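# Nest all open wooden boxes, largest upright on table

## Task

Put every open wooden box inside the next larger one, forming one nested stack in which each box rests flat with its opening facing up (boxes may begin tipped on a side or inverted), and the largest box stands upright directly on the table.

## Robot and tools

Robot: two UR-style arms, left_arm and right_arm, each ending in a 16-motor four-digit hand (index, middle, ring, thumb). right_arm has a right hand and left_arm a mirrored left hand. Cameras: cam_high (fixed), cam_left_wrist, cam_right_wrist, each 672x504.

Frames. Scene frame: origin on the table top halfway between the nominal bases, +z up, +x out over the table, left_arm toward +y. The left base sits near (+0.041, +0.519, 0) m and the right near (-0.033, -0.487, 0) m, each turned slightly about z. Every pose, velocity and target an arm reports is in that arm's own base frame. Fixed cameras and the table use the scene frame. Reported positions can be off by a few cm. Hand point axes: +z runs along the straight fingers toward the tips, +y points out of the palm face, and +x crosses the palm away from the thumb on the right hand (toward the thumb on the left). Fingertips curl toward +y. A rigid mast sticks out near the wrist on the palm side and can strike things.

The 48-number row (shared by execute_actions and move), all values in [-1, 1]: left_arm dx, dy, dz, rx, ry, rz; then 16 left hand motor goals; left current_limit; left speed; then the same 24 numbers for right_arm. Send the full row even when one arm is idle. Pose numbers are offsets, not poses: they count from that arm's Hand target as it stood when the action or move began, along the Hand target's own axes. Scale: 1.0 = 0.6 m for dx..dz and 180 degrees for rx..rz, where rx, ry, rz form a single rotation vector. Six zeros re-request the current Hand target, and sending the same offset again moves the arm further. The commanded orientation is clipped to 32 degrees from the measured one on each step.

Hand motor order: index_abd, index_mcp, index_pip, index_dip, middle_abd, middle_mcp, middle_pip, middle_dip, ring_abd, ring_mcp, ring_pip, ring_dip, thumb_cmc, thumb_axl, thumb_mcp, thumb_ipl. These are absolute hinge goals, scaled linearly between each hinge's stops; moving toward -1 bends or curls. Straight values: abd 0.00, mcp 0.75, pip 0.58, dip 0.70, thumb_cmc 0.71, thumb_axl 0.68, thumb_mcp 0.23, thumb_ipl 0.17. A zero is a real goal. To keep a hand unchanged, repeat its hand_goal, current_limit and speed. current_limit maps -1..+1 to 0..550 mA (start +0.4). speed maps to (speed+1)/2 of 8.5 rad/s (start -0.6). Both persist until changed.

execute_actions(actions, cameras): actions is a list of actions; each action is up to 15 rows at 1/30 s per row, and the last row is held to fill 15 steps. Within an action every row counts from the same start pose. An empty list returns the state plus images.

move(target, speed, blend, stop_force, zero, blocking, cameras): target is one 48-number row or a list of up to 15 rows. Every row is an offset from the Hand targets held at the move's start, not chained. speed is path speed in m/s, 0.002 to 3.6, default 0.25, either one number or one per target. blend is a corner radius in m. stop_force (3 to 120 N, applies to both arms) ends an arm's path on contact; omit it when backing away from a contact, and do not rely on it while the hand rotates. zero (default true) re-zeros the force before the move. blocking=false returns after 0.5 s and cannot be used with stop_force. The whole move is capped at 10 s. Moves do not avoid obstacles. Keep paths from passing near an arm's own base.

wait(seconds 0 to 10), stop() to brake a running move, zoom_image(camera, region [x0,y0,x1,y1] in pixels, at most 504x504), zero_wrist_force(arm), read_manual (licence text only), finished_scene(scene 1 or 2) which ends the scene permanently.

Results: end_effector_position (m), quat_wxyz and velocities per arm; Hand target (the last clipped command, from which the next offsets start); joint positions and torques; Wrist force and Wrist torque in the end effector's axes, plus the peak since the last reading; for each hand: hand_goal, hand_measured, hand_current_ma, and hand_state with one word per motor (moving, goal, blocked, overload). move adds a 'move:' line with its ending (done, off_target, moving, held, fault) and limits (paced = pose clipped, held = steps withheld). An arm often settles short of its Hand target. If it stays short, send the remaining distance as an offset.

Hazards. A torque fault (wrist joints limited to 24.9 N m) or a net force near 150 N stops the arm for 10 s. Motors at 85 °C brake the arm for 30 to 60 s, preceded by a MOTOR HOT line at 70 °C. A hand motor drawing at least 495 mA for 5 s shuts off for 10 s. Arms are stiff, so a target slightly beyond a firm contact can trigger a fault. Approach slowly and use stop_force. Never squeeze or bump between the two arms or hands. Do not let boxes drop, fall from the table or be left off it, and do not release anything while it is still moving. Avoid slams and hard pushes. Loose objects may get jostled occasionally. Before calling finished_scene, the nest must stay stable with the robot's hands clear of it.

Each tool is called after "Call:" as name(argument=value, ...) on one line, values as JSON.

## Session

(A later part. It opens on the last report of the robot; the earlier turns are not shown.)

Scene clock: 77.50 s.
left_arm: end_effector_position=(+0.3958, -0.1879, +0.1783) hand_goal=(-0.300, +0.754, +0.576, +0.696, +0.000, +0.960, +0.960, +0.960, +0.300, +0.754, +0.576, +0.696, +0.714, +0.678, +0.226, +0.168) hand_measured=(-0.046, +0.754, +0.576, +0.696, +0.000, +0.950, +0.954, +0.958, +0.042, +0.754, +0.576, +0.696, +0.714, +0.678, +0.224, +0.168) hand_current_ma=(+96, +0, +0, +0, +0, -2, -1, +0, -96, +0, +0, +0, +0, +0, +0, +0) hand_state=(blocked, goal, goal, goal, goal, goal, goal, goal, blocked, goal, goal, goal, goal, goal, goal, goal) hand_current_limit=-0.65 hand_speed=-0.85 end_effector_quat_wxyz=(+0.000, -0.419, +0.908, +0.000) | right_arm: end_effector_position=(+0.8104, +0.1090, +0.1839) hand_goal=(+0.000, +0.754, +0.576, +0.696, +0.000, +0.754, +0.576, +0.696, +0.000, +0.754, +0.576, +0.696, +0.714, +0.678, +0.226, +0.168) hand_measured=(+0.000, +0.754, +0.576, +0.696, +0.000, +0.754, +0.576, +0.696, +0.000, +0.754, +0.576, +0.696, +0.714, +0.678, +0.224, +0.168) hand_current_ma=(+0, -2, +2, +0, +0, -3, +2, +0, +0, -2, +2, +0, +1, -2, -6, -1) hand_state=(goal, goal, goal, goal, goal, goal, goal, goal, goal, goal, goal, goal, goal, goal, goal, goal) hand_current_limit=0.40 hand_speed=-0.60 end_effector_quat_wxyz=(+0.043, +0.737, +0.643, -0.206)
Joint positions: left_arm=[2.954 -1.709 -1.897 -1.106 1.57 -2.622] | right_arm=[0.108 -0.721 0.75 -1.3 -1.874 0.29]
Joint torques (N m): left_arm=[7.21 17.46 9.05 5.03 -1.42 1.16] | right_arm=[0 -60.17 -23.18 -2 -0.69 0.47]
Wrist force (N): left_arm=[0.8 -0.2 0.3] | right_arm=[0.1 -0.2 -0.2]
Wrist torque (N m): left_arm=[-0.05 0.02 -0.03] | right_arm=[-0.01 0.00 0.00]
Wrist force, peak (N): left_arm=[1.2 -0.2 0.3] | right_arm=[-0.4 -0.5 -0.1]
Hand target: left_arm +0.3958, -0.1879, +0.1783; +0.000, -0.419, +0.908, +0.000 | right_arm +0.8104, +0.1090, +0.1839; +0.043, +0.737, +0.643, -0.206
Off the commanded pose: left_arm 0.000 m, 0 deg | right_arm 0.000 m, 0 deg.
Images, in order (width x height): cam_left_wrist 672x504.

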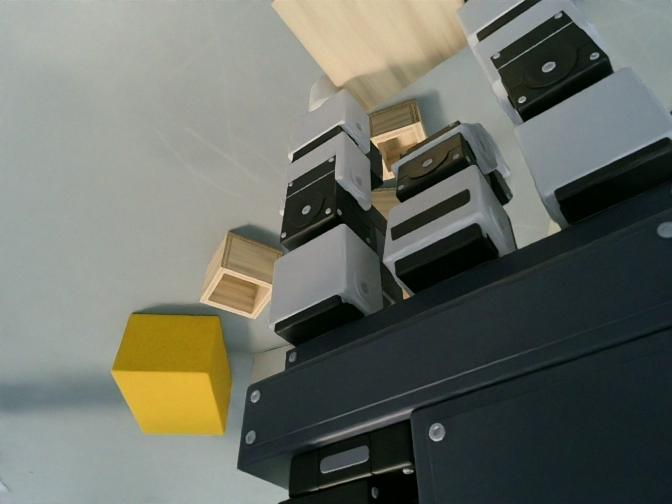

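Call:
execute_actions(actions=[[[0,0,0,0,0,0,-0.3,0.754,0.576,0.696,0,0.96,0.96,0.96,0.3,0.754,0.576,0.696,0.714,0.678,0.226,0.168,-0.8,-0.85,0,0,0,0,0,0,0,0.754,0.576,0.696,0,0.754,0.576,0.696,0,0.754,0.576,0.696,0.714,0.678,0.226,0.168,0.4,-0.6]]], cameras=["cam_left_wrist"])

Call:
execute_actions(actions=[[[0,0,0,0,0,0,-0.3,0.754,0.576,0.696,0,0.96,0.96,0.96,0.3,0.754,0.576,0.696,0.714,0.678,0.226,0.168,-0.9,-0.85,0,0,0,0,0,0,0,0.754,0.576,0.696,0,0.754,0.576,0.696,0,0.754,0.576,0.696,0.714,0.678,0.226,0.168,0.4,-0.6]]], cameras=["cam_left_wrist"])

Scene clock: 79.13 s.
left_arm: end_effector_position=(+0.3958, -0.1879, +0.1783) hand_goal=(-0.300, +0.754, +0.576, +0.696, +0.000, +0.960, +0.960, +0.960, +0.300, +0.754, +0.576, +0.696, +0.714, +0.678, +0.226, +0.168) hand_measured=(-0.046, +0.754, +0.576, +0.696, +0.000, +0.950, +0.954, +0.958, +0.040, +0.754, +0.576, +0.696, +0.714, +0.678, +0.224, +0.168) hand_current_ma=(+55, +0, +0, +0, +0, -2, -1, +0, -55, +0, +0, +0, +0, +0, +0, +0) hand_state=(blocked, goal, goal, goal, goal, goal, goal, goal, blocked, goal, goal, goal, goal, goal, goal, goal) hand_current_limit=-0.80 hand_speed=-0.85 end_effector_quat_wxyz=(+0.000, -0.419, +0.908, +0.000) | right_arm: end_effector_position=(+0.8104, +0.1090, +0.1839) hand_goal=(+0.000, +0.754, +0.576, +0.696, +0.000, +0.754, +0.576, +0.696, +0.000, +0.754, +0.576, +0.696, +0.714, +0.678, +0.226, +0.168) hand_measured=(+0.000, +0.754, +0.576, +0.696, +0.000, +0.754, +0.576, +0.696, +0.000, +0.754, +0.576, +0.696, +0.714, +0.678, +0.224, +0.168) hand_current_ma=(+0, -2, +2, +0, +0, -3, +2, +0, +0, -2, +2, +0, +1, -2, -6, -1) hand_state=(goal, goal, goal, goal, goal, goal, goal, goal, goal, goal, goal, goal, goal, goal, goal, goal) hand_current_limit=0.40 hand_speed=-0.60 end_effector_quat_wxyz=(+0.043, +0.737, +0.643, -0.206)
Joint positions: left_arm=[2.954 -1.709 -1.897 -1.106 1.57 -2.622] | right_arm=[0.108 -0.721 0.75 -1.3 -1.874 0.29]
Joint torques (N m): left_arm=[5.48 18.13 8.34 5.08 -1.41 1.27] | right_arm=[0 -60.32 -22.31 -2.04 -0.42 0.4]
Wrist force (N): left_arm=[1.0 -0.3 0.5] | right_arm=[-0.1 -0.3 0.1]
Wrist torque (N m): left_arm=[-0.07 -0.01 0.00] | right_arm=[-0.05 0.01 -0.01]
Wrist force, peak (N): left_arm=[1.1 -0.2 0.6] | right_arm=[-0.2 -0.5 0.0]
Hand target: left_arm +0.3958, -0.1879, +0.1783; +0.000, -0.419, +0.908, +0.000 | right_arm +0.8104, +0.1090, +0.1839; +0.043, +0.737, +0.643, -0.206
Off the commanded pose: left_arm 0.000 m, 0 deg | right_arm 0.000 m, 0 deg.
Images, in order (width x height): cam_left_wrist 672x504.

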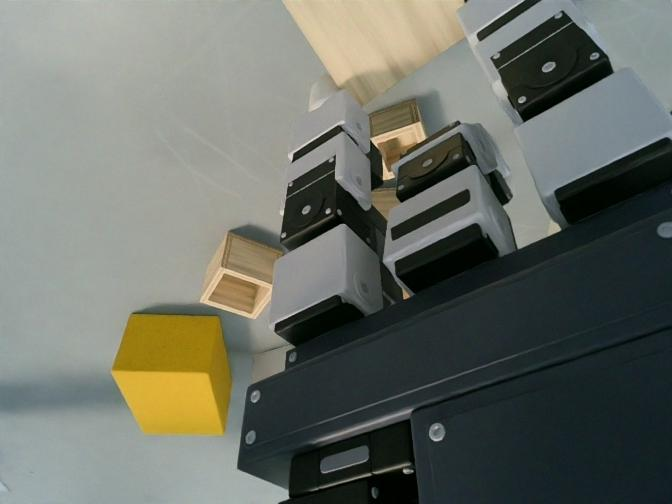

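Scene clock: 79.83 s.
left_arm: end_effector_position=(+0.3958, -0.1879, +0.1783) hand_goal=(-0.300, +0.754, +0.576, +0.696, +0.000, +0.960, +0.960, +0.960, +0.300, +0.754, +0.576, +0.696, +0.714, +0.678, +0.226, +0.168) hand_measured=(-0.044, +0.754, +0.576, +0.696, +0.000, +0.950, +0.954, +0.958, +0.036, +0.754, +0.576, +0.696, +0.714, +0.678, +0.224, +0.168) hand_current_ma=(+28, +0, +0, +0, +0, -2, -1, +0, -27, +0, +0, +0, +0, +0, +0, +0) hand_state=(blocked, goal, goal, goal, goal, goal, goal, goal, blocked, goal, goal, goal, goal, goal, goal, goal) hand_current_limit=-0.90 hand_speed=-0.85 end_effector_quat_wxyz=(+0.000, -0.419, +0.908, +0.000) | right_arm: end_effector_position=(+0.8104, +0.1090, +0.1839) hand_goal=(+0.000, +0.754, +0.576, +0.696, +0.000, +0.754, +0.576, +0.696, +0.000, +0.754, +0.576, +0.696, +0.714, +0.678, +0.226, +0.168) hand_measured=(+0.000, +0.754, +0.576, +0.696, +0.000, +0.754, +0.576, +0.696, +0.000, +0.754, +0.576, +0.696, +0.714, +0.678, +0.224, +0.168) hand_current_ma=(+0, -2, +2, +0, +0, -3, +2, +0, +0, -2, +2, +0, +1, -2, -6, -1) hand_state=(goal, goal, goal, goal, goal, goal, goal, goal, goal, goal, goal, goal, goal, goal, goal, goal) hand_current_limit=0.40 hand_speed=-0.60 end_effector_quat_wxyz=(+0.043, +0.737, +0.643, -0.206)
Joint positions: left_arm=[2.954 -1.709 -1.897 -1.106 1.57 -2.622] | right_arm=[0.108 -0.721 0.75 -1.3 -1.874 0.29]
Joint torques (N m): left_arm=[6.97 16.84 9.51 5.23 -1.37 1.22] | right_arm=[-0.96 -60.71 -22.98 -1.96 -0.59 0.39]
Wrist force (N): left_arm=[1.0 -0.4 0.2] | right_arm=[-0.3 -0.3 -0.1]
Wrist torque (N m): left_arm=[-0.06 -0.02 0.00] | right_arm=[-0.02 0.04 -0.03]
Wrist force, peak (N): left_arm=[1.3 -0.1 0.2] | right_arm=[0.0 -0.5 -0.3]
Hand target: left_arm +0.3958, -0.1879, +0.1783; +0.000, -0.419, +0.908, +0.000 | right_arm +0.8104, +0.1090, +0.1839; +0.043, +0.737, +0.643, -0.206
Off the commanded pose: left_arm 0.000 m, 0 deg | right_arm 0.000 m, 0 deg.
Images, in order (width x height): cam_left_wrist 672x504.

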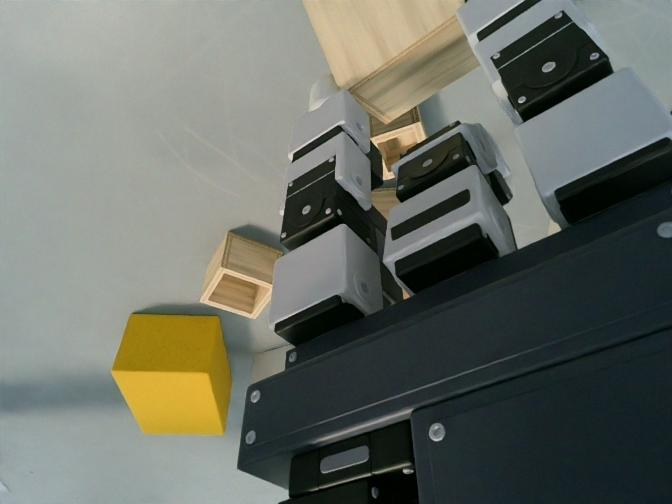

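Call:
wait(seconds=0.5, cameras=["cam_left_wrist", "cam_high"])

Call:
zoom_image(camera="cam_high", region=[390, 170, 470, 240])

Scene clock: 80.73 s.
left_arm: end_effector_position=(+0.3958, -0.1879, +0.1783) hand_goal=(-0.300, +0.754, +0.576, +0.696, +0.000, +0.960, +0.960, +0.960, +0.300, +0.754, +0.576, +0.696, +0.714, +0.678, +0.226, +0.168) hand_measured=(-0.044, +0.754, +0.576, +0.696, +0.000, +0.950, +0.954, +0.958, +0.036, +0.754, +0.576, +0.696, +0.714, +0.678, +0.224, +0.168) hand_current_ma=(+27, +0, +0, +0, +0, -2, -1, +0, -27, +0, +0, +0, +0, +0, +0, +0) hand_state=(blocked, goal, goal, goal, goal, goal, goal, goal, blocked, goal, goal, goal, goal, goal, goal, goal) hand_current_limit=-0.90 hand_speed=-0.85 end_effector_quat_wxyz=(+0.000, -0.419, +0.908, +0.000) | right_arm: end_effector_position=(+0.8104, +0.1090, +0.1839) hand_goal=(+0.000, +0.754, +0.576, +0.696, +0.000, +0.754, +0.576, +0.696, +0.000, +0.754, +0.576, +0.696, +0.714, +0.678, +0.226, +0.168) hand_measured=(+0.000, +0.754, +0.576, +0.696, +0.000, +0.754, +0.576, +0.696, +0.000, +0.754, +0.576, +0.696, +0.714, +0.678, +0.224, +0.168) hand_current_ma=(+0, -2, +2, +0, +0, -3, +2, +0, +0, -2, +2, +0, +1, -2, -6, -1) hand_state=(goal, goal, goal, goal, goal, goal, goal, goal, goal, goal, goal, goal, goal, goal, goal, goal) hand_current_limit=0.40 hand_speed=-0.60 end_effector_quat_wxyz=(+0.043, +0.737, +0.643, -0.206)
Joint positions: left_arm=[2.954 -1.709 -1.897 -1.106 1.57 -2.622] | right_arm=[0.108 -0.721 0.75 -1.3 -1.874 0.29]
Joint torques (N m): left_arm=[6.07 18.39 8.92 5.2 -1.5 1.37] | right_arm=[-0.21 -60.88 -22.83 -1.94 -0.47 0.35]
Wrist force (N): left_arm=[0.9 -0.5 0.5] | right_arm=[0.0 -0.5 -0.2]
Wrist torque (N m): left_arm=[-0.11 0.01 0.00] | right_arm=[-0.04 0.00 -0.01]
Wrist force, peak (N): left_arm=[1.2 -0.5 0.0] | right_arm=[-0.5 -0.1 -0.3]
Hand target: left_arm +0.3958, -0.1879, +0.1783; +0.000, -0.419, +0.908, +0.000 | right_arm +0.8104, +0.1090, +0.1839; +0.043, +0.737, +0.643, -0.206
Off the commanded pose: left_arm 0.000 m, 0 deg | right_arm 0.000 m, 0 deg.
wait: 0.50 s; at rest from the start
Images, in order (width x height): cam_high 672x504, cam_left_wrist 672x504.

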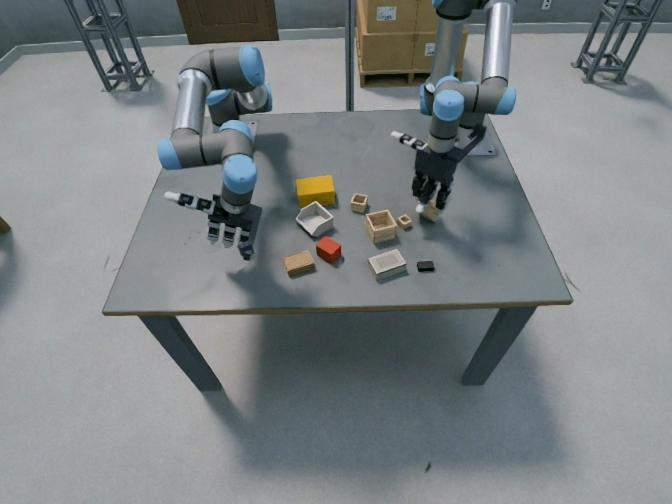

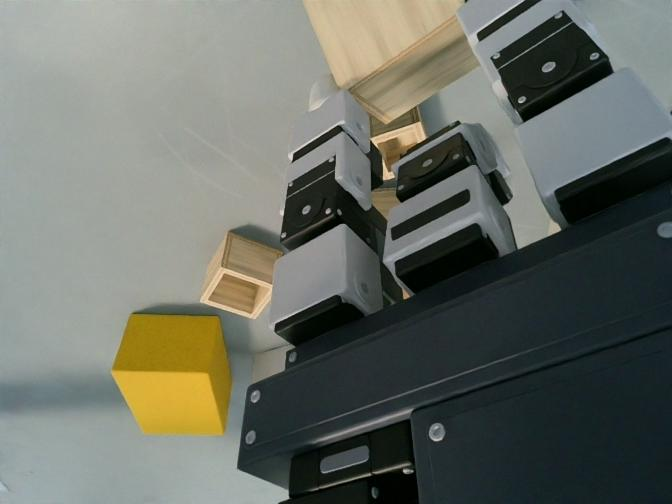

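Scaled by 6.300.

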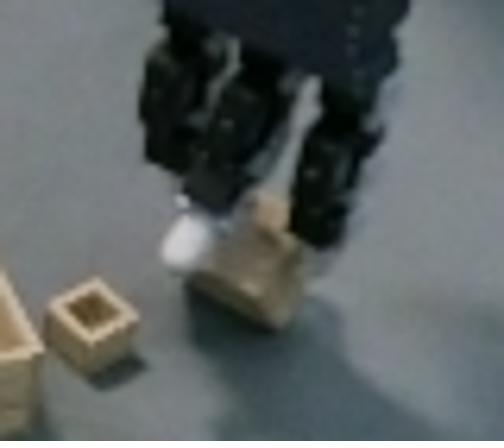

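Call:
execute_actions(actions=[[[0,0,0,0,0,0,-0.3,0.754,0.576,0.696,0,0.96,0.96,0.96,0.3,0.754,0.576,0.696,0.714,0.678,0.226,0.168,-0.95,-0.85,0,0,0,0,0,0,0,0.754,0.576,0.696,0,0.754,0.576,0.696,0,0.754,0.576,0.696,0.714,0.678,0.226,0.168,0.4,-0.6]]], cameras=["cam_left_wrist","cam_high"])

Call:
zoom_image(camera="cam_high", region=[390, 170, 470, 240])

Scene clock: 82.40 s.
left_arm: end_effector_position=(+0.3958, -0.1879, +0.1783) hand_goal=(-0.300, +0.754, +0.576, +0.696, +0.000, +0.960, +0.960, +0.960, +0.300, +0.754, +0.576, +0.696, +0.714, +0.678, +0.226, +0.168) hand_measured=(-0.042, +0.754, +0.576, +0.696, +0.000, +0.950, +0.954, +0.958, +0.034, +0.754, +0.576, +0.696, +0.714, +0.678, +0.224, +0.168) hand_current_ma=(+14, +0, +0, +0, +0, -2, -1, +0, -14, +0, +0, +0, +0, +0, +0, +0) hand_state=(blocked, goal, goal, goal, goal, goal, goal, goal, blocked, goal, goal, goal, goal, goal, goal, goal) hand_current_limit=-0.95 hand_speed=-0.85 end_effector_quat_wxyz=(+0.000, -0.419, +0.908, +0.000) | right_arm: end_effector_position=(+0.8104, +0.1090, +0.1839) hand_goal=(+0.000, +0.754, +0.576, +0.696, +0.000, +0.754, +0.576, +0.696, +0.000, +0.754, +0.576, +0.696, +0.714, +0.678, +0.226, +0.168) hand_measured=(+0.000, +0.754, +0.576, +0.696, +0.000, +0.754, +0.576, +0.696, +0.000, +0.754, +0.576, +0.696, +0.714, +0.678, +0.224, +0.168) hand_current_ma=(+0, -2, +2, +0, +0, -3, +2, +0, +0, -2, +2, +0, +1, -2, -6, -1) hand_state=(goal, goal, goal, goal, goal, goal, goal, goal, goal, goal, goal, goal, goal, goal, goal, goal) hand_current_limit=0.40 hand_speed=-0.60 end_effector_quat_wxyz=(+0.043, +0.737, +0.643, -0.206)
Joint positions: left_arm=[2.954 -1.709 -1.897 -1.106 1.57 -2.622] | right_arm=[0.108 -0.721 0.75 -1.3 -1.874 0.29]
Joint torques (N m): left_arm=[6.16 17.86 9.05 5.2 -1.31 1.21] | right_arm=[-0.54 -60.07 -22.66 -2.05 -0.51 0.47]
Wrist force (N): left_arm=[0.8 -0.1 0.5] | right_arm=[0.0 -0.3 -0.1]
Wrist torque (N m): left_arm=[-0.05 0.01 -0.02] | right_arm=[-0.02 0.00 -0.01]
Wrist force, peak (N): left_arm=[1.1 -0.4 0.6] | right_arm=[-0.3 -0.5 0.1]
Hand target: left_arm +0.3958, -0.1879, +0.1783; +0.000, -0.419, +0.908, +0.000 | right_arm +0.8104, +0.1090, +0.1839; +0.043, +0.737, +0.643, -0.206
Off the commanded pose: left_arm 0.000 m, 0 deg | right_arm 0.000 m, 0 deg.
Images, in order (width x height): cam_high 672x504, cam_left_wrist 672x504.

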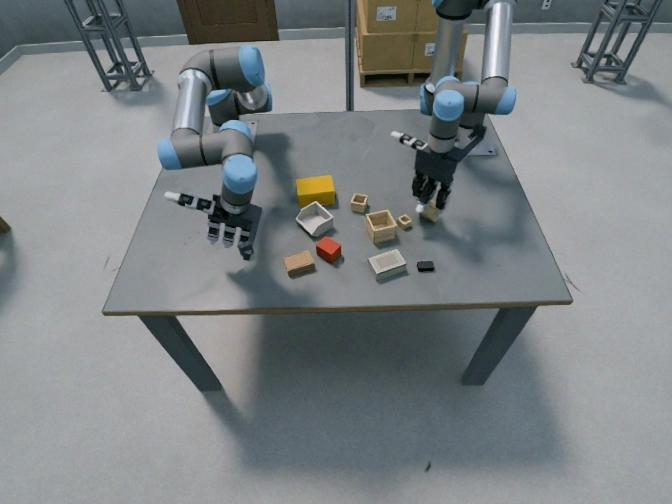

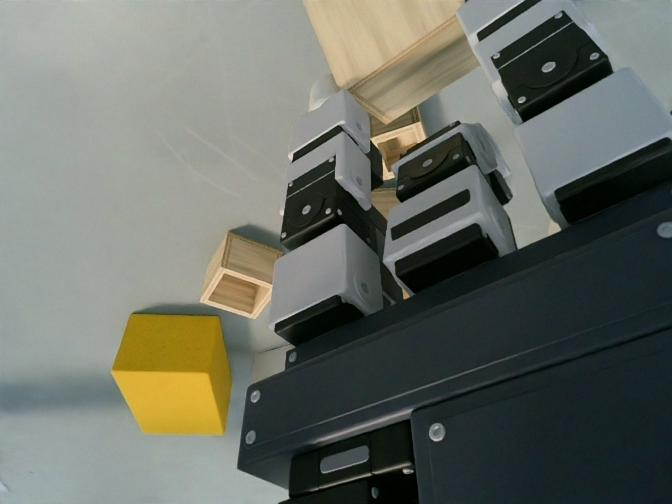

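Scaled by 6.300.

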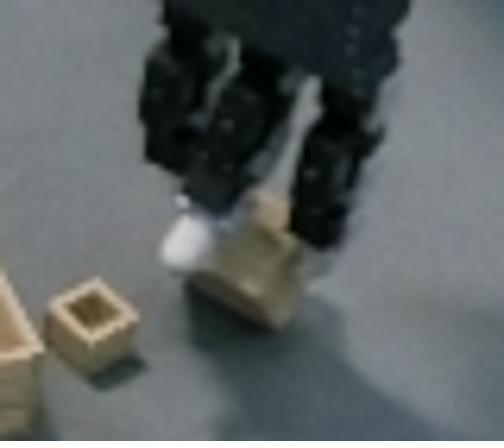

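Call:
zoom_image(camera="cam_left_wrist", region=[290, 0, 490, 150])

Scaled by 2.520.

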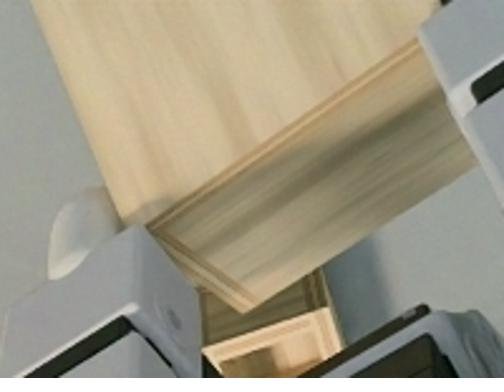

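Call:
move(target=[[0,0.0227,0.0043,0,0,0,-0.3,0.754,0.576,0.696,0,0.96,0.96,0.96,0.3,0.754,0.576,0.696,0.714,0.678,0.226,0.168,-0.95,-0.85,0,0,0,0,0,0,0,0.754,0.576,0.696,0,0.754,0.576,0.696,0,0.754,0.576,0.696,0.714,0.678,0.226,0.168,0.4,-0.6],[0,0.0393,0.0108,0,0,0,-0.3,0.754,0.576,0.696,0,0.96,0.96,0.96,0.3,0.754,0.576,0.696,0.714,0.678,0.226,0.168,-0.95,-0.85,0,0,0,0,0,0,0,0.754,0.576,0.696,0,0.754,0.576,0.696,0,0.754,0.576,0.696,0.714,0.678,0.226,0.168,0.4,-0.6],[0,0.0543,0.0233,0,0,0,-0.3,0.754,0.576,0.696,0,0.96,0.96,0.96,0.3,0.754,0.576,0.696,0.714,0.678,0.226,0.168,-0.95,-0.85,0,0,0,0,0,0,0,0.754,0.576,0.696,0,0.754,0.576,0.696,0,0.754,0.576,0.696,0.714,0.678,0.226,0.168,0.4,-0.6]], speed=0.03, blend=0.005, cameras=["cam_left_wrist","cam_high"])

Call:
zoom_image(camera="cam_left_wrist", region=[250, 0, 500, 180])

Scene clock: 91.43 s.
left_arm: end_effector_position=(+0.3711, -0.1668, +0.1643) hand_goal=(-0.300, +0.754, +0.576, +0.696, +0.000, +0.960, +0.960, +0.960, +0.300, +0.754, +0.576, +0.696, +0.714, +0.678, +0.226, +0.168) hand_measured=(-0.042, +0.748, +0.574, +0.696, +0.000, +0.950, +0.954, +0.958, +0.034, +0.748, +0.574, +0.696, +0.714, +0.678, +0.224, +0.168) hand_current_ma=(+14, -1, +0, +0, +0, -2, -1, +0, -14, -1, +0, +0, +0, +0, +0, +0) hand_state=(blocked, goal, goal, goal, goal, goal, goal, goal, blocked, goal, goal, goal, goal, goal, goal, goal) hand_current_limit=-0.95 hand_speed=-0.85 end_effector_quat_wxyz=(+0.000, -0.419, +0.908, +0.000) | right_arm: end_effector_position=(+0.8104, +0.1090, +0.1839) hand_goal=(+0.000, +0.754, +0.576, +0.696, +0.000, +0.754, +0.576, +0.696, +0.000, +0.754, +0.576, +0.696, +0.714, +0.678, +0.226, +0.168) hand_measured=(+0.000, +0.754, +0.576, +0.696, +0.000, +0.754, +0.576, +0.696, +0.000, +0.754, +0.576, +0.696, +0.714, +0.678, +0.224, +0.168) hand_current_ma=(+0, -2, +2, +0, +0, -3, +2, +0, +0, -2, +2, +0, +1, -2, -6, -1) hand_state=(goal, goal, goal, goal, goal, goal, goal, goal, goal, goal, goal, goal, goal, goal, goal, goal) hand_current_limit=0.40 hand_speed=-0.60 end_effector_quat_wxyz=(+0.043, +0.737, +0.643, -0.206)
Joint positions: left_arm=[2.988 -1.653 -2.001 -1.058 1.57 -2.588] | right_arm=[0.108 -0.721 0.75 -1.3 -1.874 0.29]
Joint torques (N m): left_arm=[5.48 41.43 7.95 5.04 0.87 1.21] | right_arm=[0.39 -60.15 -22.21 -2.14 -0.54 0.48]
Wrist force (N): left_arm=[0.9 -0.3 -0.1] | right_arm=[0.1 0.1 -0.1]
Wrist torque (N m): left_arm=[-0.06 -0.01 0.01] | right_arm=[0.02 0.00 0.01]
Wrist force, peak (N): left_arm=[1.7 0.2 -2.7] | right_arm=[-0.2 -0.6 -0.1]
Hand target: left_arm +0.3710, -0.1668, +0.1643; +0.000, -0.419, +0.908, +0.000 | right_arm +0.8104, +0.1090, +0.1839; +0.043, +0.737, +0.643, -0.206
Off the commanded pose: left_arm 0.000 m, 0 deg | right_arm 0.000 m, 0 deg.
move: done
Images, in order (width x height): cam_high 672x504, cam_left_wrist 672x504.

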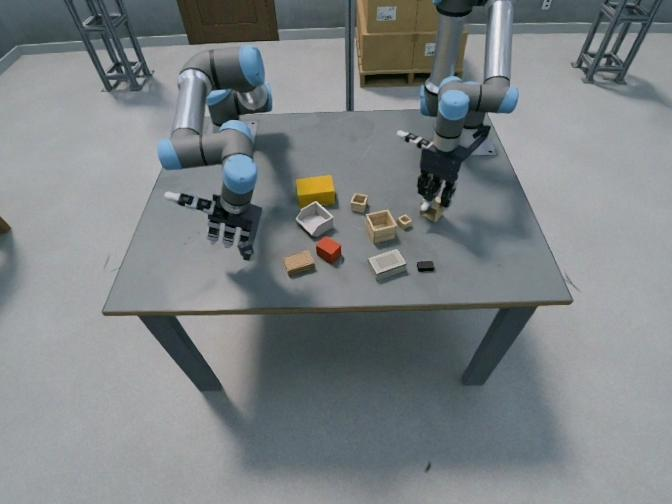

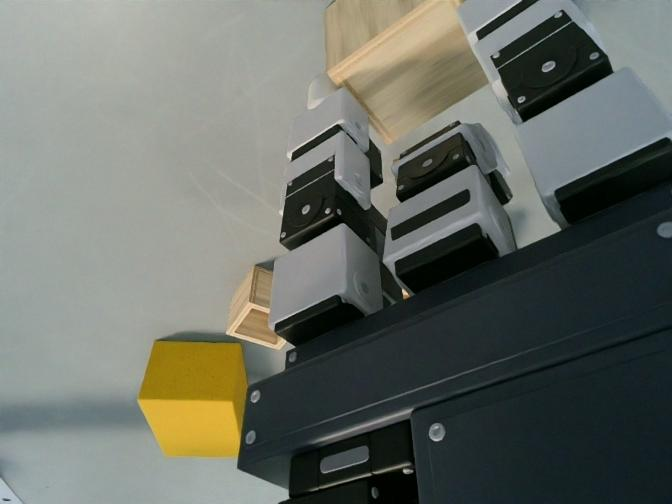

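Scaled by 2.016.

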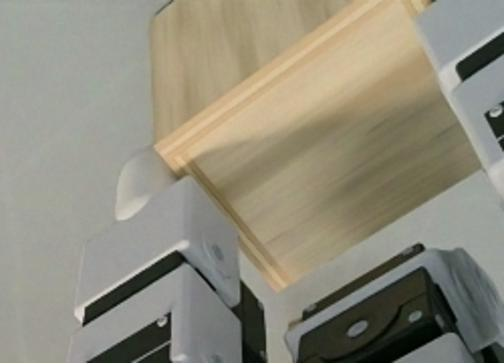

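Call:
move(target=[0,0,0,0,0,0,0.09,0.754,0.576,0.696,0,0.96,0.96,0.96,-0.09,0.754,0.576,0.696,0.714,0.678,0.226,0.168,0,-0.85,0,0,0,0,0,0,0,0.754,0.576,0.696,0,0.754,0.576,0.696,0,0.754,0.576,0.696,0.714,0.678,0.226,0.168,0.4,-0.6], speed=0.1, cameras=["cam_left_wrist"])

Call:
move(target=[0,-0.0333,-0.2,0,0,0,0.09,0.754,0.576,0.696,0,0.96,0.96,0.96,-0.09,0.754,0.576,0.696,0.714,0.678,0.226,0.168,0.4,-0.6,0,0,0,0,0,0,0,0.754,0.576,0.696,0,0.754,0.576,0.696,0,0.754,0.576,0.696,0.714,0.678,0.226,0.168,0.4,-0.6], speed=0.15, cameras=["cam_left_wrist","cam_high"])

Call:
zoom_image(camera="cam_left_wrist", region=[200, 0, 500, 220])

Call:
zoom_image(camera="cam_high", region=[340, 150, 480, 250])

Scene clock: 93.43 s.
left_arm: end_effector_position=(+0.3710, -0.1668, +0.1643) hand_goal=(+0.090, +0.754, +0.576, +0.696, +0.000, +0.960, +0.960, +0.960, -0.090, +0.754, +0.576, +0.696, +0.714, +0.678, +0.226, +0.168) hand_measured=(+0.086, +0.748, +0.574, +0.696, +0.000, +0.950, +0.954, +0.958, -0.086, +0.750, +0.574, +0.696, +0.714, +0.678, +0.224, +0.168) hand_current_ma=(+0, -1, +0, +0, +0, -2, -1, +0, +0, -1, +0, +0, +0, +0, +0, +0) hand_state=(goal, goal, goal, goal, goal, goal, goal, goal, goal, goal, goal, goal, goal, goal, goal, goal) hand_current_limit=0.00 hand_speed=-0.85 end_effector_quat_wxyz=(+0.000, -0.419, +0.908, +0.000) | right_arm: end_effector_position=(+0.8104, +0.1090, +0.1839) hand_goal=(+0.000, +0.754, +0.576, +0.696, +0.000, +0.754, +0.576, +0.696, +0.000, +0.754, +0.576, +0.696, +0.714, +0.678, +0.226, +0.168) hand_measured=(+0.000, +0.754, +0.576, +0.696, +0.000, +0.754, +0.576, +0.696, +0.000, +0.754, +0.576, +0.696, +0.714, +0.678, +0.224, +0.168) hand_current_ma=(+0, -2, +2, +0, +0, -3, +2, +0, +0, -2, +2, +0, +1, -2, -6, -1) hand_state=(goal, goal, goal, goal, goal, goal, goal, goal, goal, goal, goal, goal, goal, goal, goal, goal) hand_current_limit=0.40 hand_speed=-0.60 end_effector_quat_wxyz=(+0.043, +0.737, +0.643, -0.206)
Joint positions: left_arm=[2.988 -1.653 -2.001 -1.058 1.57 -2.588] | right_arm=[0.108 -0.721 0.75 -1.3 -1.874 0.29]
Joint torques (N m): left_arm=[6.31 40.54 8.75 5.1 -1.32 1.34] | right_arm=[-0.2 -60.21 -22.09 -2.1 -0.52 0.49]
Wrist force (N): left_arm=[0.6 -0.2 -0.5] | right_arm=[-0.1 -0.2 -0.1]
Wrist torque (N m): left_arm=[0.01 0.02 -0.02] | right_arm=[-0.02 0.01 -0.02]
Wrist force, peak (N): left_arm=[1.1 -0.6 -0.3] | right_arm=[-0.5 -0.4 0.1]
Hand target: left_arm +0.3710, -0.1668, +0.1643; +0.000, -0.419, +0.908, +0.000 | right_arm +0.8104, +0.1090, +0.1839; +0.043, +0.737, +0.643, -0.206
Off the commanded pose: left_arm 0.000 m, 0 deg | right_arm 0.000 m, 0 deg.
move: done
Images, in order (width x height): cam_left_wrist 672x504.

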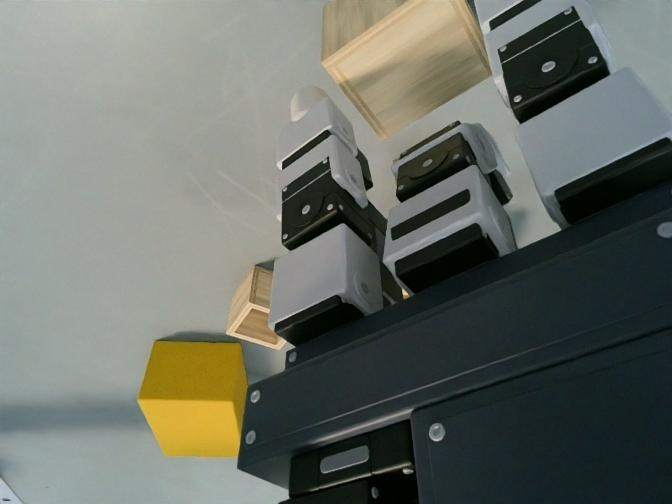

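Scene clock: 94.77 s.
left_arm: end_effector_position=(+0.3862, -0.1797, +0.2843) hand_goal=(+0.090, +0.754, +0.576, +0.696, +0.000, +0.960, +0.960, +0.960, -0.090, +0.754, +0.576, +0.696, +0.714, +0.678, +0.226, +0.168) hand_measured=(+0.086, +0.748, +0.574, +0.696, +0.000, +0.950, +0.954, +0.958, -0.086, +0.750, +0.574, +0.696, +0.714, +0.678, +0.224, +0.168) hand_current_ma=(+0, -1, +0, +0, +0, -2, -1, +0, +0, +0, +0, +0, +0, +0, +0, +0) hand_state=(goal, goal, goal, goal, goal, goal, goal, goal, goal, goal, goal, goal, goal, goal, goal, goal) hand_current_limit=0.40 hand_speed=-0.60 end_effector_quat_wxyz=(+0.000, -0.419, +0.908, +0.000) | right_arm: end_effector_position=(+0.8104, +0.1090, +0.1839) hand_goal=(+0.000, +0.754, +0.576, +0.696, +0.000, +0.754, +0.576, +0.696, +0.000, +0.754, +0.576, +0.696, +0.714, +0.678, +0.226, +0.168) hand_measured=(+0.000, +0.754, +0.576, +0.696, +0.000, +0.754, +0.576, +0.696, +0.000, +0.754, +0.576, +0.696, +0.714, +0.678, +0.224, +0.168) hand_current_ma=(+0, -2, +2, +0, +0, -3, +2, +0, +0, -2, +2, +0, +1, -2, -6, -1) hand_state=(goal, goal, goal, goal, goal, goal, goal, goal, goal, goal, goal, goal, goal, goal, goal, goal) hand_current_limit=0.40 hand_speed=-0.60 end_effector_quat_wxyz=(+0.043, +0.737, +0.643, -0.206)
Joint positions: left_arm=[2.967 -1.597 -1.733 -1.382 1.57 -2.609] | right_arm=[0.108 -0.721 0.75 -1.3 -1.874 0.29]
Joint torques (N m): left_arm=[-7.85 12.48 36.4 0.16 0.99 -1.4] | right_arm=[-0.44 -60.43 -21.46 -2 -0.58 0.47]
Wrist force (N): left_arm=[0.8 -0.5 0.0] | right_arm=[0.0 -0.1 -0.2]
Wrist torque (N m): left_arm=[-0.08 0.00 0.20] | right_arm=[0.01 0.00 -0.01]
Wrist force, peak (N): left_arm=[0.8 -0.7 -1.3] | right_arm=[-0.2 -0.4 -0.2]
Hand target: left_arm +0.3862, -0.1797, +0.2843; +0.000, -0.419, +0.908, +0.000 | right_arm +0.8104, +0.1090, +0.1839; +0.043, +0.737, +0.643, -0.206
Off the commanded pose: left_arm 0.000 m, 0 deg | right_arm 0.000 m, 0 deg.
move: done
Images, in order (width x height): cam_high 672x504, cam_left_wrist 672x504.

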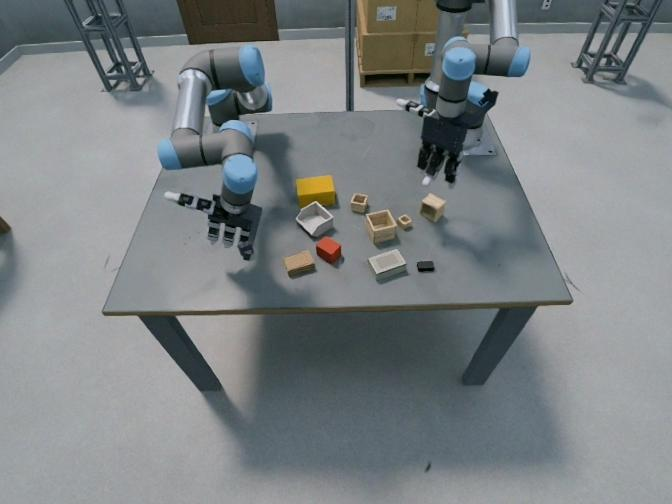

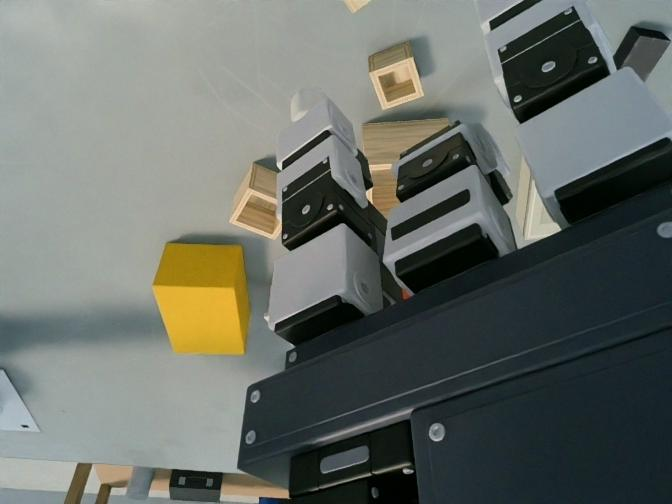

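Scaled by 1.680.

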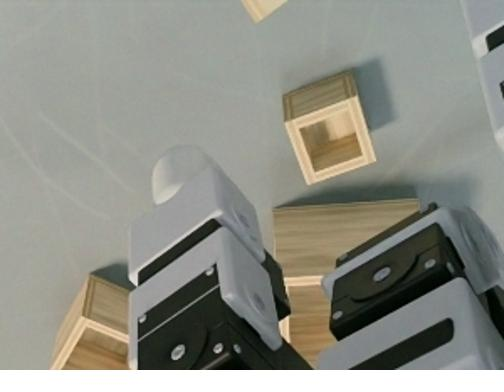

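Scaled by 3.600.

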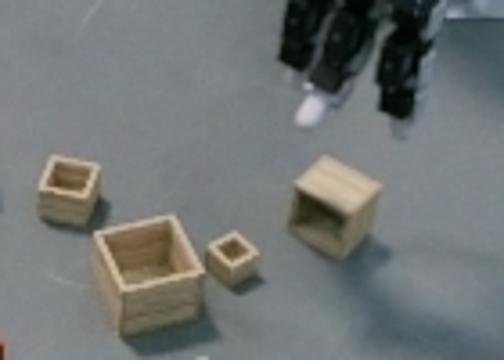

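Call:
move(target=[-0.2157,0.0109,0.207,0,0,0,0,0.754,0.576,0.0435,0,0.96,0.96,0.96,0,0.96,0.96,0.96,0.714,0.678,0.226,0.168,0.4,-0.6,0,0,0,0,0,0,0,0.754,0.576,0.696,0,0.754,0.576,0.696,0,0.754,0.576,0.696,0.714,0.678,0.226,0.168,0.4,-0.6], speed=0.2, cameras=["cam_left_wrist","cam_high"])

Call:
zoom_image(camera="cam_left_wrist", region=[60, 80, 360, 330])

Scene clock: 102.90 s.
left_arm: end_effector_position=(+0.4652, -0.0771, +0.1600) hand_goal=(+0.000, +0.754, +0.576, +0.044, +0.000, +0.960, +0.960, +0.960, +0.000, +0.960, +0.960, +0.960, +0.714, +0.678, +0.226, +0.168) hand_measured=(+0.002, +0.750, +0.574, +0.046, +0.000, +0.950, +0.954, +0.958, -0.002, +0.950, +0.954, +0.956, +0.714, +0.678, +0.224, +0.168) hand_current_ma=(+0, -1, +0, +0, +0, -2, -1, +0, +0, -2, -1, +0, +0, +0, +0, +0) hand_state=(goal, goal, goal, goal, goal, goal, goal, goal, goal, goal, goal, goal, goal, goal, goal, goal) hand_current_limit=0.40 hand_speed=-0.60 end_effector_quat_wxyz=(+0.000, -0.419, +0.908, +0.000) | right_arm: end_effector_position=(+0.8104, +0.1090, +0.1839) hand_goal=(+0.000, +0.754, +0.576, +0.696, +0.000, +0.754, +0.576, +0.696, +0.000, +0.754, +0.576, +0.696, +0.714, +0.678, +0.226, +0.168) hand_measured=(+0.000, +0.754, +0.576, +0.696, +0.000, +0.754, +0.576, +0.696, +0.000, +0.754, +0.576, +0.696, +0.714, +0.678, +0.224, +0.168) hand_current_ma=(+0, -2, +2, +0, +0, -3, +2, +0, +0, -2, +2, +0, +1, -2, -6, -1) hand_state=(goal, goal, goal, goal, goal, goal, goal, goal, goal, goal, goal, goal, goal, goal, goal, goal) hand_current_limit=0.40 hand_speed=-0.60 end_effector_quat_wxyz=(+0.043, +0.737, +0.643, -0.206)
Joint positions: left_arm=[3.176 -1.798 -1.84 -1.074 1.57 -2.401] | right_arm=[0.108 -0.721 0.75 -1.3 -1.874 0.29]
Joint torques (N m): left_arm=[6.37 21.26 34.25 4.95 -1.69 1.21] | right_arm=[-0.6 -59.86 -23.09 -2.29 -0.37 0.54]
Wrist force (N): left_arm=[0.6 -0.4 -0.3] | right_arm=[0.1 -0.3 -0.2]
Wrist torque (N m): left_arm=[-0.08 0.00 0.04] | right_arm=[-0.02 -0.01 0.00]
Wrist force, peak (N): left_arm=[1.7 -0.3 -0.9] | right_arm=[-0.5 -0.2 -0.2]
Hand target: left_arm +0.4653, -0.0771, +0.1600; +0.000, -0.419, +0.908, +0.000 | right_arm +0.8104, +0.1090, +0.1839; +0.043, +0.737, +0.643, -0.206
Off the commanded pose: left_arm 0.000 m, 0 deg | right_arm 0.000 m, 0 deg.
move: done
Images, in order (width x height): cam_high 672x504, cam_left_wrist 672x504.

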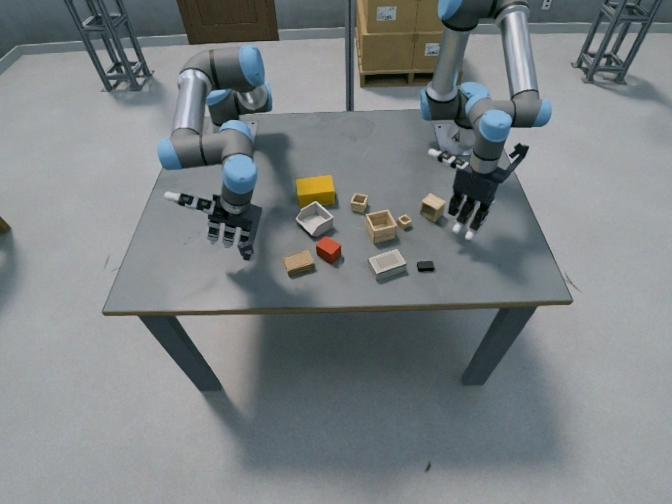

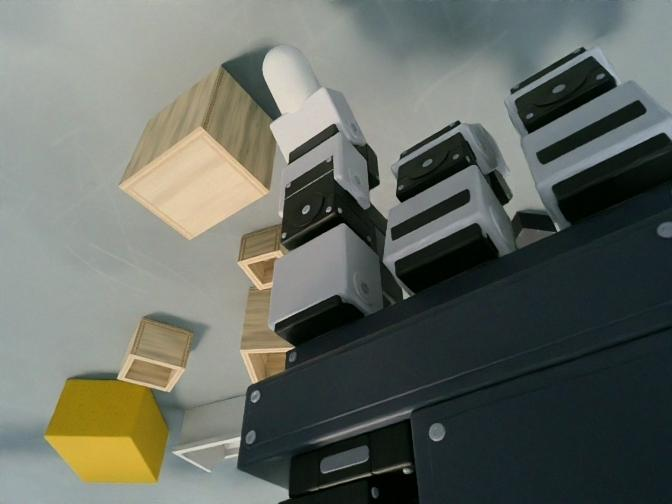

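Scaled by 1.680.

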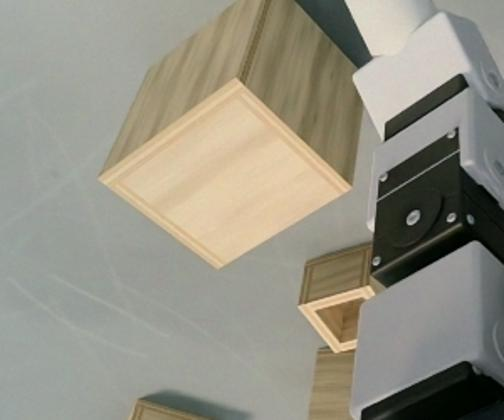

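Call:
move(target=[[0.0027,-0.1211,0,0,0,0.0139,0,0.754,0.576,0.0435,0,0.96,0.96,0.96,0,0.96,0.96,0.96,0.714,0.678,0.226,0.168,0.4,-0.6,0,0,0,0,0,0,0,0.754,0.576,0.696,0,0.754,0.576,0.696,0,0.754,0.576,0.696,0.714,0.678,0.226,0.168,0.4,-0.6],[0.1386,-0.125,0.0663,0,0,0.0139,0,0.754,0.576,0.0435,0,0.96,0.96,0.96,0,0.96,0.96,0.96,0.714,0.678,0.226,0.168,0.4,-0.6,0,0,0,0,0,0,0,0.754,0.576,0.696,0,0.754,0.576,0.696,0,0.754,0.576,0.696,0.714,0.678,0.226,0.168,0.4,-0.6]], speed=0.15, blend=0.01, cameras=["cam_left_wrist","cam_high"])

Call:
zoom_image(camera="cam_high", region=[390, 150, 490, 250])

Scene clock: 108.00 s.
left_arm: end_effector_position=(+0.4684, -0.1890, +0.1204) hand_goal=(+0.000, +0.754, +0.576, +0.044, +0.000, +0.960, +0.960, +0.960, +0.000, +0.960, +0.960, +0.960, +0.714, +0.678, +0.226, +0.168) hand_measured=(+0.002, +0.750, +0.574, +0.046, +0.000, +0.950, +0.954, +0.958, -0.002, +0.950, +0.954, +0.956, +0.714, +0.678, +0.224, +0.168) hand_current_ma=(+0, +0, +0, +0, +0, -2, -1, +0, +0, -2, -1, +0, +0, +0, +0, +0) hand_state=(goal, goal, goal, goal, goal, goal, goal, goal, goal, goal, goal, goal, goal, goal, goal, goal) hand_current_limit=0.40 hand_speed=-0.60 end_effector_quat_wxyz=(+0.000, -0.399, +0.917, +0.000) | right_arm: end_effector_position=(+0.8104, +0.1090, +0.1839) hand_goal=(+0.000, +0.754, +0.576, +0.696, +0.000, +0.754, +0.576, +0.696, +0.000, +0.754, +0.576, +0.696, +0.714, +0.678, +0.226, +0.168) hand_measured=(+0.000, +0.754, +0.576, +0.696, +0.000, +0.754, +0.576, +0.696, +0.000, +0.754, +0.576, +0.696, +0.714, +0.678, +0.224, +0.168) hand_current_ma=(+0, -2, +2, +0, +0, -3, +2, +0, +0, -2, +2, +0, +1, -2, -6, -1) hand_state=(goal, goal, goal, goal, goal, goal, goal, goal, goal, goal, goal, goal, goal, goal, goal, goal) hand_current_limit=0.40 hand_speed=-0.60 end_effector_quat_wxyz=(+0.043, +0.737, +0.643, -0.206)
Joint positions: left_arm=[2.97 -1.924 -1.786 -1.002 1.57 -2.563] | right_arm=[0.108 -0.721 0.75 -1.3 -1.874 0.29]
Joint torques (N m): left_arm=[-8.53 24.89 9.4 4.97 1.35 -1.45] | right_arm=[-0.14 -59.94 -21.66 -2.14 -0.5 0.6]
Wrist force (N): left_arm=[1.2 -0.4 -0.3] | right_arm=[0.2 -0.1 -0.2]
Wrist torque (N m): left_arm=[-0.07 -0.02 0.23] | right_arm=[0.00 -0.02 0.01]
Wrist force, peak (N): left_arm=[1.9 -0.3 0.0] | right_arm=[-0.5 -0.4 -0.2]
Hand target: left_arm +0.4683, -0.1890, +0.1203; +0.000, -0.399, +0.917, +0.000 | right_arm +0.8104, +0.1090, +0.1839; +0.043, +0.737, +0.643, -0.206
Off the commanded pose: left_arm 0.000 m, 0 deg | right_arm 0.000 m, 0 deg.
move: done
Images, in order (width x height): cam_high 672x504, cam_left_wrist 672x504.

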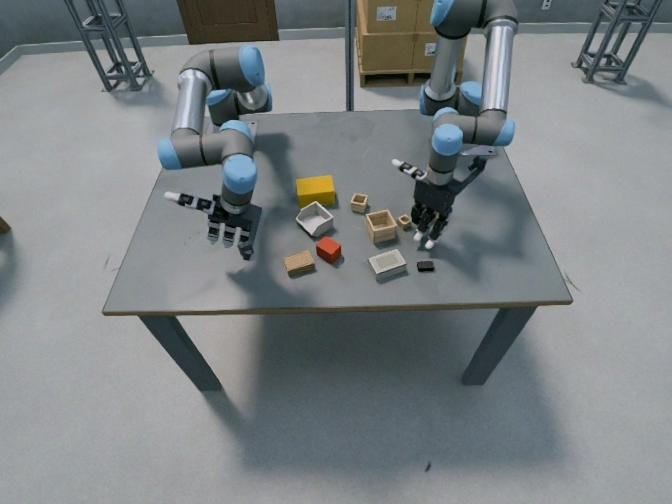

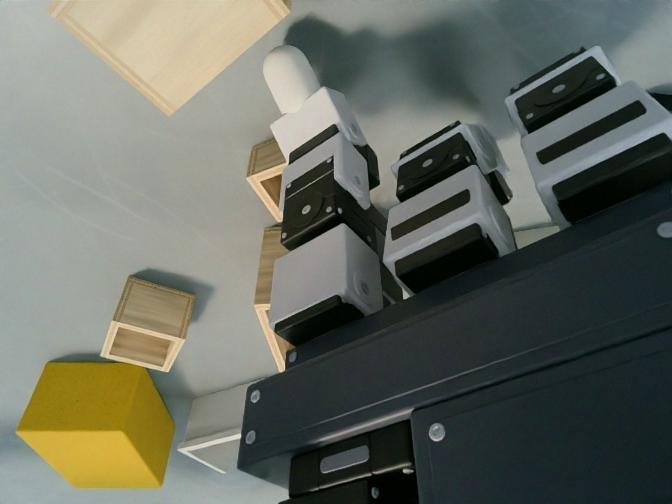

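Scaled by 5.040.

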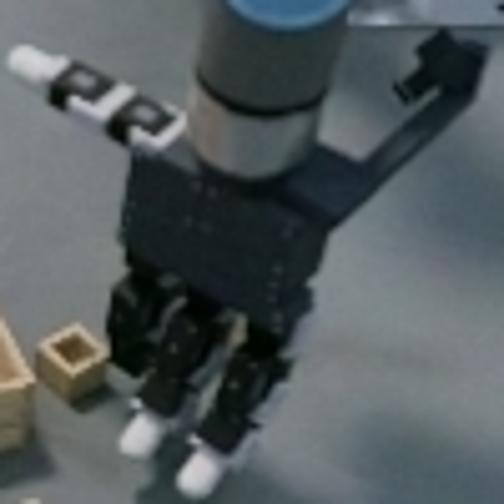

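Call:
move(target=[[0,0.0733,0,0,0,0,0,0.754,0.576,0.0435,0,0.96,0.96,0.96,0,0.96,0.96,0.96,0.714,0.678,0.226,0.168,0.4,-0.6,0,0,0,0,0,0,0,0.754,0.576,0.696,0,0.754,0.576,0.696,0,0.754,0.576,0.696,0.714,0.678,0.226,0.168,0.4,-0.6],[0,0.0767,-0.01,0,0,0,0,0.754,0.576,0.0435,0,0.96,0.96,0.96,0,0.96,0.96,0.96,0.714,0.678,0.226,0.168,0.4,-0.6,0,0,0,0,0,0,0,0.754,0.576,0.696,0,0.754,0.576,0.696,0,0.754,0.576,0.696,0.714,0.678,0.226,0.168,0.4,-0.6]], speed=0.06, blend=0.004, cameras=["cam_left_wrist","cam_high"])

Call:
zoom_image(camera="cam_high", region=[390, 150, 490, 250])

Scene clock: 112.87 s.
left_arm: end_effector_position=(+0.4347, -0.1577, +0.1263) hand_goal=(+0.000, +0.754, +0.576, +0.044, +0.000, +0.960, +0.960, +0.960, +0.000, +0.960, +0.960, +0.960, +0.714, +0.678, +0.226, +0.168) hand_measured=(+0.002, +0.750, +0.574, +0.046, +0.000, +0.950, +0.954, +0.958, -0.002, +0.950, +0.954, +0.956, +0.714, +0.678, +0.224, +0.168) hand_current_ma=(+0, +0, +0, +0, +0, -2, -1, +0, +0, -2, -1, +0, +0, +0, +0, +0) hand_state=(goal, goal, goal, goal, goal, goal, goal, goal, goal, goal, goal, goal, goal, goal, goal, goal) hand_current_limit=0.40 hand_speed=-0.60 end_effector_quat_wxyz=(+0.000, -0.399, +0.917, +0.000) | right_arm: end_effector_position=(+0.8104, +0.1090, +0.1839) hand_goal=(+0.000, +0.754, +0.576, +0.696, +0.000, +0.754, +0.576, +0.696, +0.000, +0.754, +0.576, +0.696, +0.714, +0.678, +0.226, +0.168) hand_measured=(+0.000, +0.754, +0.576, +0.696, +0.000, +0.754, +0.576, +0.696, +0.000, +0.754, +0.576, +0.696, +0.714, +0.678, +0.224, +0.168) hand_current_ma=(+0, -2, +2, +0, +0, -3, +2, +0, +0, -2, +2, +0, +1, -2, -6, -1) hand_state=(goal, goal, goal, goal, goal, goal, goal, goal, goal, goal, goal, goal, goal, goal, goal, goal) hand_current_limit=0.40 hand_speed=-0.60 end_effector_quat_wxyz=(+0.043, +0.737, +0.643, -0.206)
Joint positions: left_arm=[3.016 -1.826 -1.904 -0.982 1.57 -2.517] | right_arm=[0.108 -0.721 0.75 -1.3 -1.874 0.29]
Joint torques (N m): left_arm=[6.48 47.99 7.46 0.33 -1.16 1.26] | right_arm=[-0.52 -60.21 -21.65 -2.1 -0.39 0.67]
Wrist force (N): left_arm=[0.6 -0.6 -0.4] | right_arm=[-0.1 -0.2 -0.2]
Wrist torque (N m): left_arm=[-0.07 0.01 -0.01] | right_arm=[-0.01 0.02 0.00]
Wrist force, peak (N): left_arm=[1.2 -0.7 -0.7] | right_arm=[-0.1 -0.1 -0.6]
Hand target: left_arm +0.4347, -0.1577, +0.1263; +0.000, -0.399, +0.917, +0.000 | right_arm +0.8104, +0.1090, +0.1839; +0.043, +0.737, +0.643, -0.206
Off the commanded pose: left_arm 0.000 m, 0 deg | right_arm 0.000 m, 0 deg.
move: done; blend cut to 0.0032 m at target 1
Images, in order (width x height): cam_high 672x504, cam_left_wrist 672x504.

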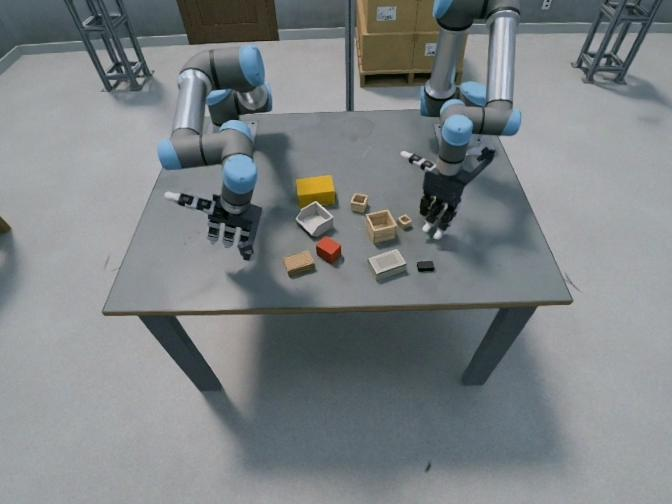

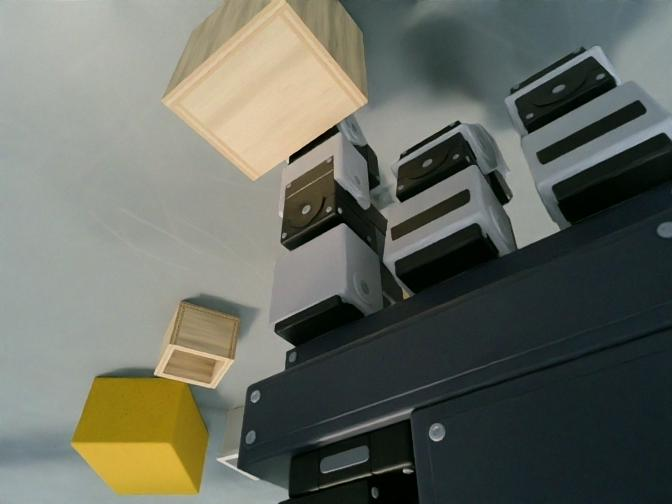

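Scaled by 5.040.

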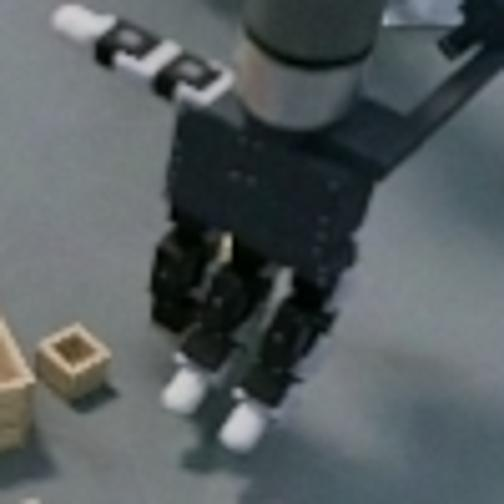

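Call:
move(target=[[0,0.0183,-0.0158,0,0,0,0,0.754,0.576,0.0435,0,0.96,0.96,0.96,0,0.96,0.96,0.96,0.714,0.678,0.226,0.168,0.4,-0.6,0,0,0,0,0,0,0,0.754,0.576,0.696,0,0.754,0.576,0.696,0,0.754,0.576,0.696,0.714,0.678,0.226,0.168,0.4,-0.6],[0,0.0383,-0.0258,0,0,0,0,0.754,0.576,0.0435,0,0.96,0.96,0.96,0,0.96,0.96,0.96,0.714,0.678,0.226,0.168,0.4,-0.6,0,0,0,0,0,0,0,0.754,0.576,0.696,0,0.754,0.576,0.696,0,0.754,0.576,0.696,0.714,0.678,0.226,0.168,0.4,-0.6],[0,0.06,-0.0325,0,0,0,0,0.754,0.576,0.0435,0,0.96,0.96,0.96,0,0.96,0.96,0.96,0.714,0.678,0.226,0.168,0.4,-0.6,0,0,0,0,0,0,0,0.754,0.576,0.696,0,0.754,0.576,0.696,0,0.754,0.576,0.696,0.714,0.678,0.226,0.168,0.4,-0.6]], speed=0.04, blend=0.003, cameras=["cam_left_wrist","cam_high"])

Call:
zoom_image(camera="cam_left_wrist", region=[120, 0, 420, 200])

Scene clock: 115.33 s.
left_arm: end_effector_position=(+0.4084, -0.1331, +0.1457) hand_goal=(+0.000, +0.754, +0.576, +0.044, +0.000, +0.960, +0.960, +0.960, +0.000, +0.960, +0.960, +0.960, +0.714, +0.678, +0.226, +0.168) hand_measured=(+0.002, +0.752, +0.574, +0.046, +0.000, +0.950, +0.954, +0.958, -0.002, +0.950, +0.954, +0.956, +0.714, +0.678, +0.224, +0.168) hand_current_ma=(+0, +0, +0, +0, +0, -2, -1, +0, +0, -2, -1, +0, +0, +0, +0, +0) hand_state=(goal, goal, goal, goal, goal, goal, goal, goal, goal, goal, goal, goal, goal, goal, goal, goal) hand_current_limit=0.40 hand_speed=-0.60 end_effector_quat_wxyz=(+0.000, -0.399, +0.917, +0.000) | right_arm: end_effector_position=(+0.8104, +0.1090, +0.1839) hand_goal=(+0.000, +0.754, +0.576, +0.696, +0.000, +0.754, +0.576, +0.696, +0.000, +0.754, +0.576, +0.696, +0.714, +0.678, +0.226, +0.168) hand_measured=(+0.000, +0.754, +0.576, +0.696, +0.000, +0.754, +0.576, +0.696, +0.000, +0.754, +0.576, +0.696, +0.714, +0.678, +0.224, +0.168) hand_current_ma=(+0, -2, +2, +0, +0, -3, +2, +0, +0, -2, +2, +0, +1, -2, -6, -1) hand_state=(goal, goal, goal, goal, goal, goal, goal, goal, goal, goal, goal, goal, goal, goal, goal, goal) hand_current_limit=0.40 hand_speed=-0.60 end_effector_quat_wxyz=(+0.043, +0.737, +0.643, -0.206)
Joint positions: left_arm=[3.058 -1.727 -1.971 -1.015 1.57 -2.475] | right_arm=[0.108 -0.721 0.75 -1.3 -1.874 0.29]
Joint torques (N m): left_arm=[6.92 41.68 9.29 0.3 0.62 0.93] | right_arm=[0.02 -60.5 -22.03 -2.19 -0.38 0.74]
Wrist force (N): left_arm=[1.0 -0.7 0.0] | right_arm=[0.1 -0.2 -0.2]
Wrist torque (N m): left_arm=[-0.11 -0.03 0.06] | right_arm=[0.00 0.00 0.00]
Wrist force, peak (N): left_arm=[1.0 -1.0 -0.5] | right_arm=[-0.1 -0.5 -0.3]
Hand target: left_arm +0.4083, -0.1331, +0.1458; +0.000, -0.399, +0.917, +0.000 | right_arm +0.8104, +0.1090, +0.1839; +0.043, +0.737, +0.643, -0.206
Off the commanded pose: left_arm 0.000 m, 0 deg | right_arm 0.000 m, 0 deg.
move: done
Images, in order (width x height): cam_high 672x504, cam_left_wrist 672x504.

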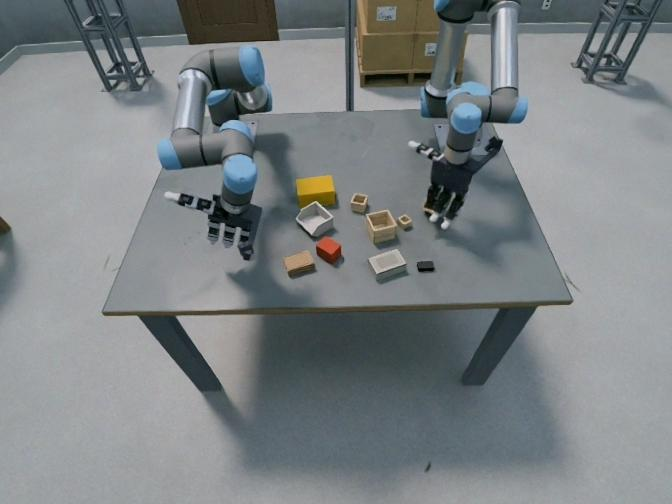

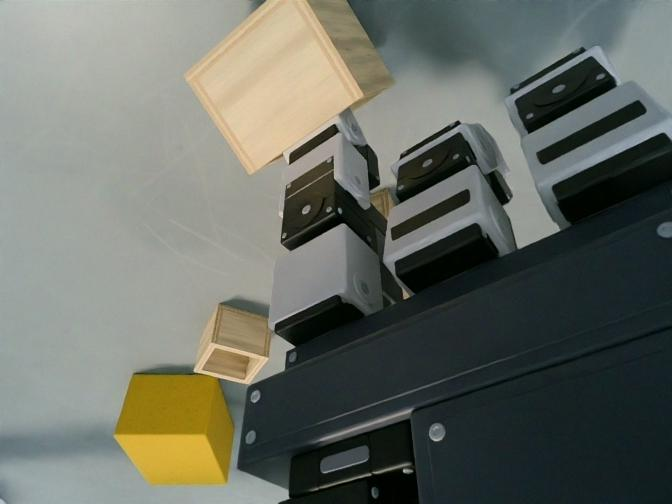

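Scaled by 1.680.

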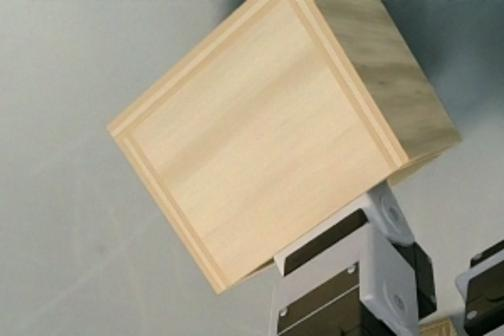

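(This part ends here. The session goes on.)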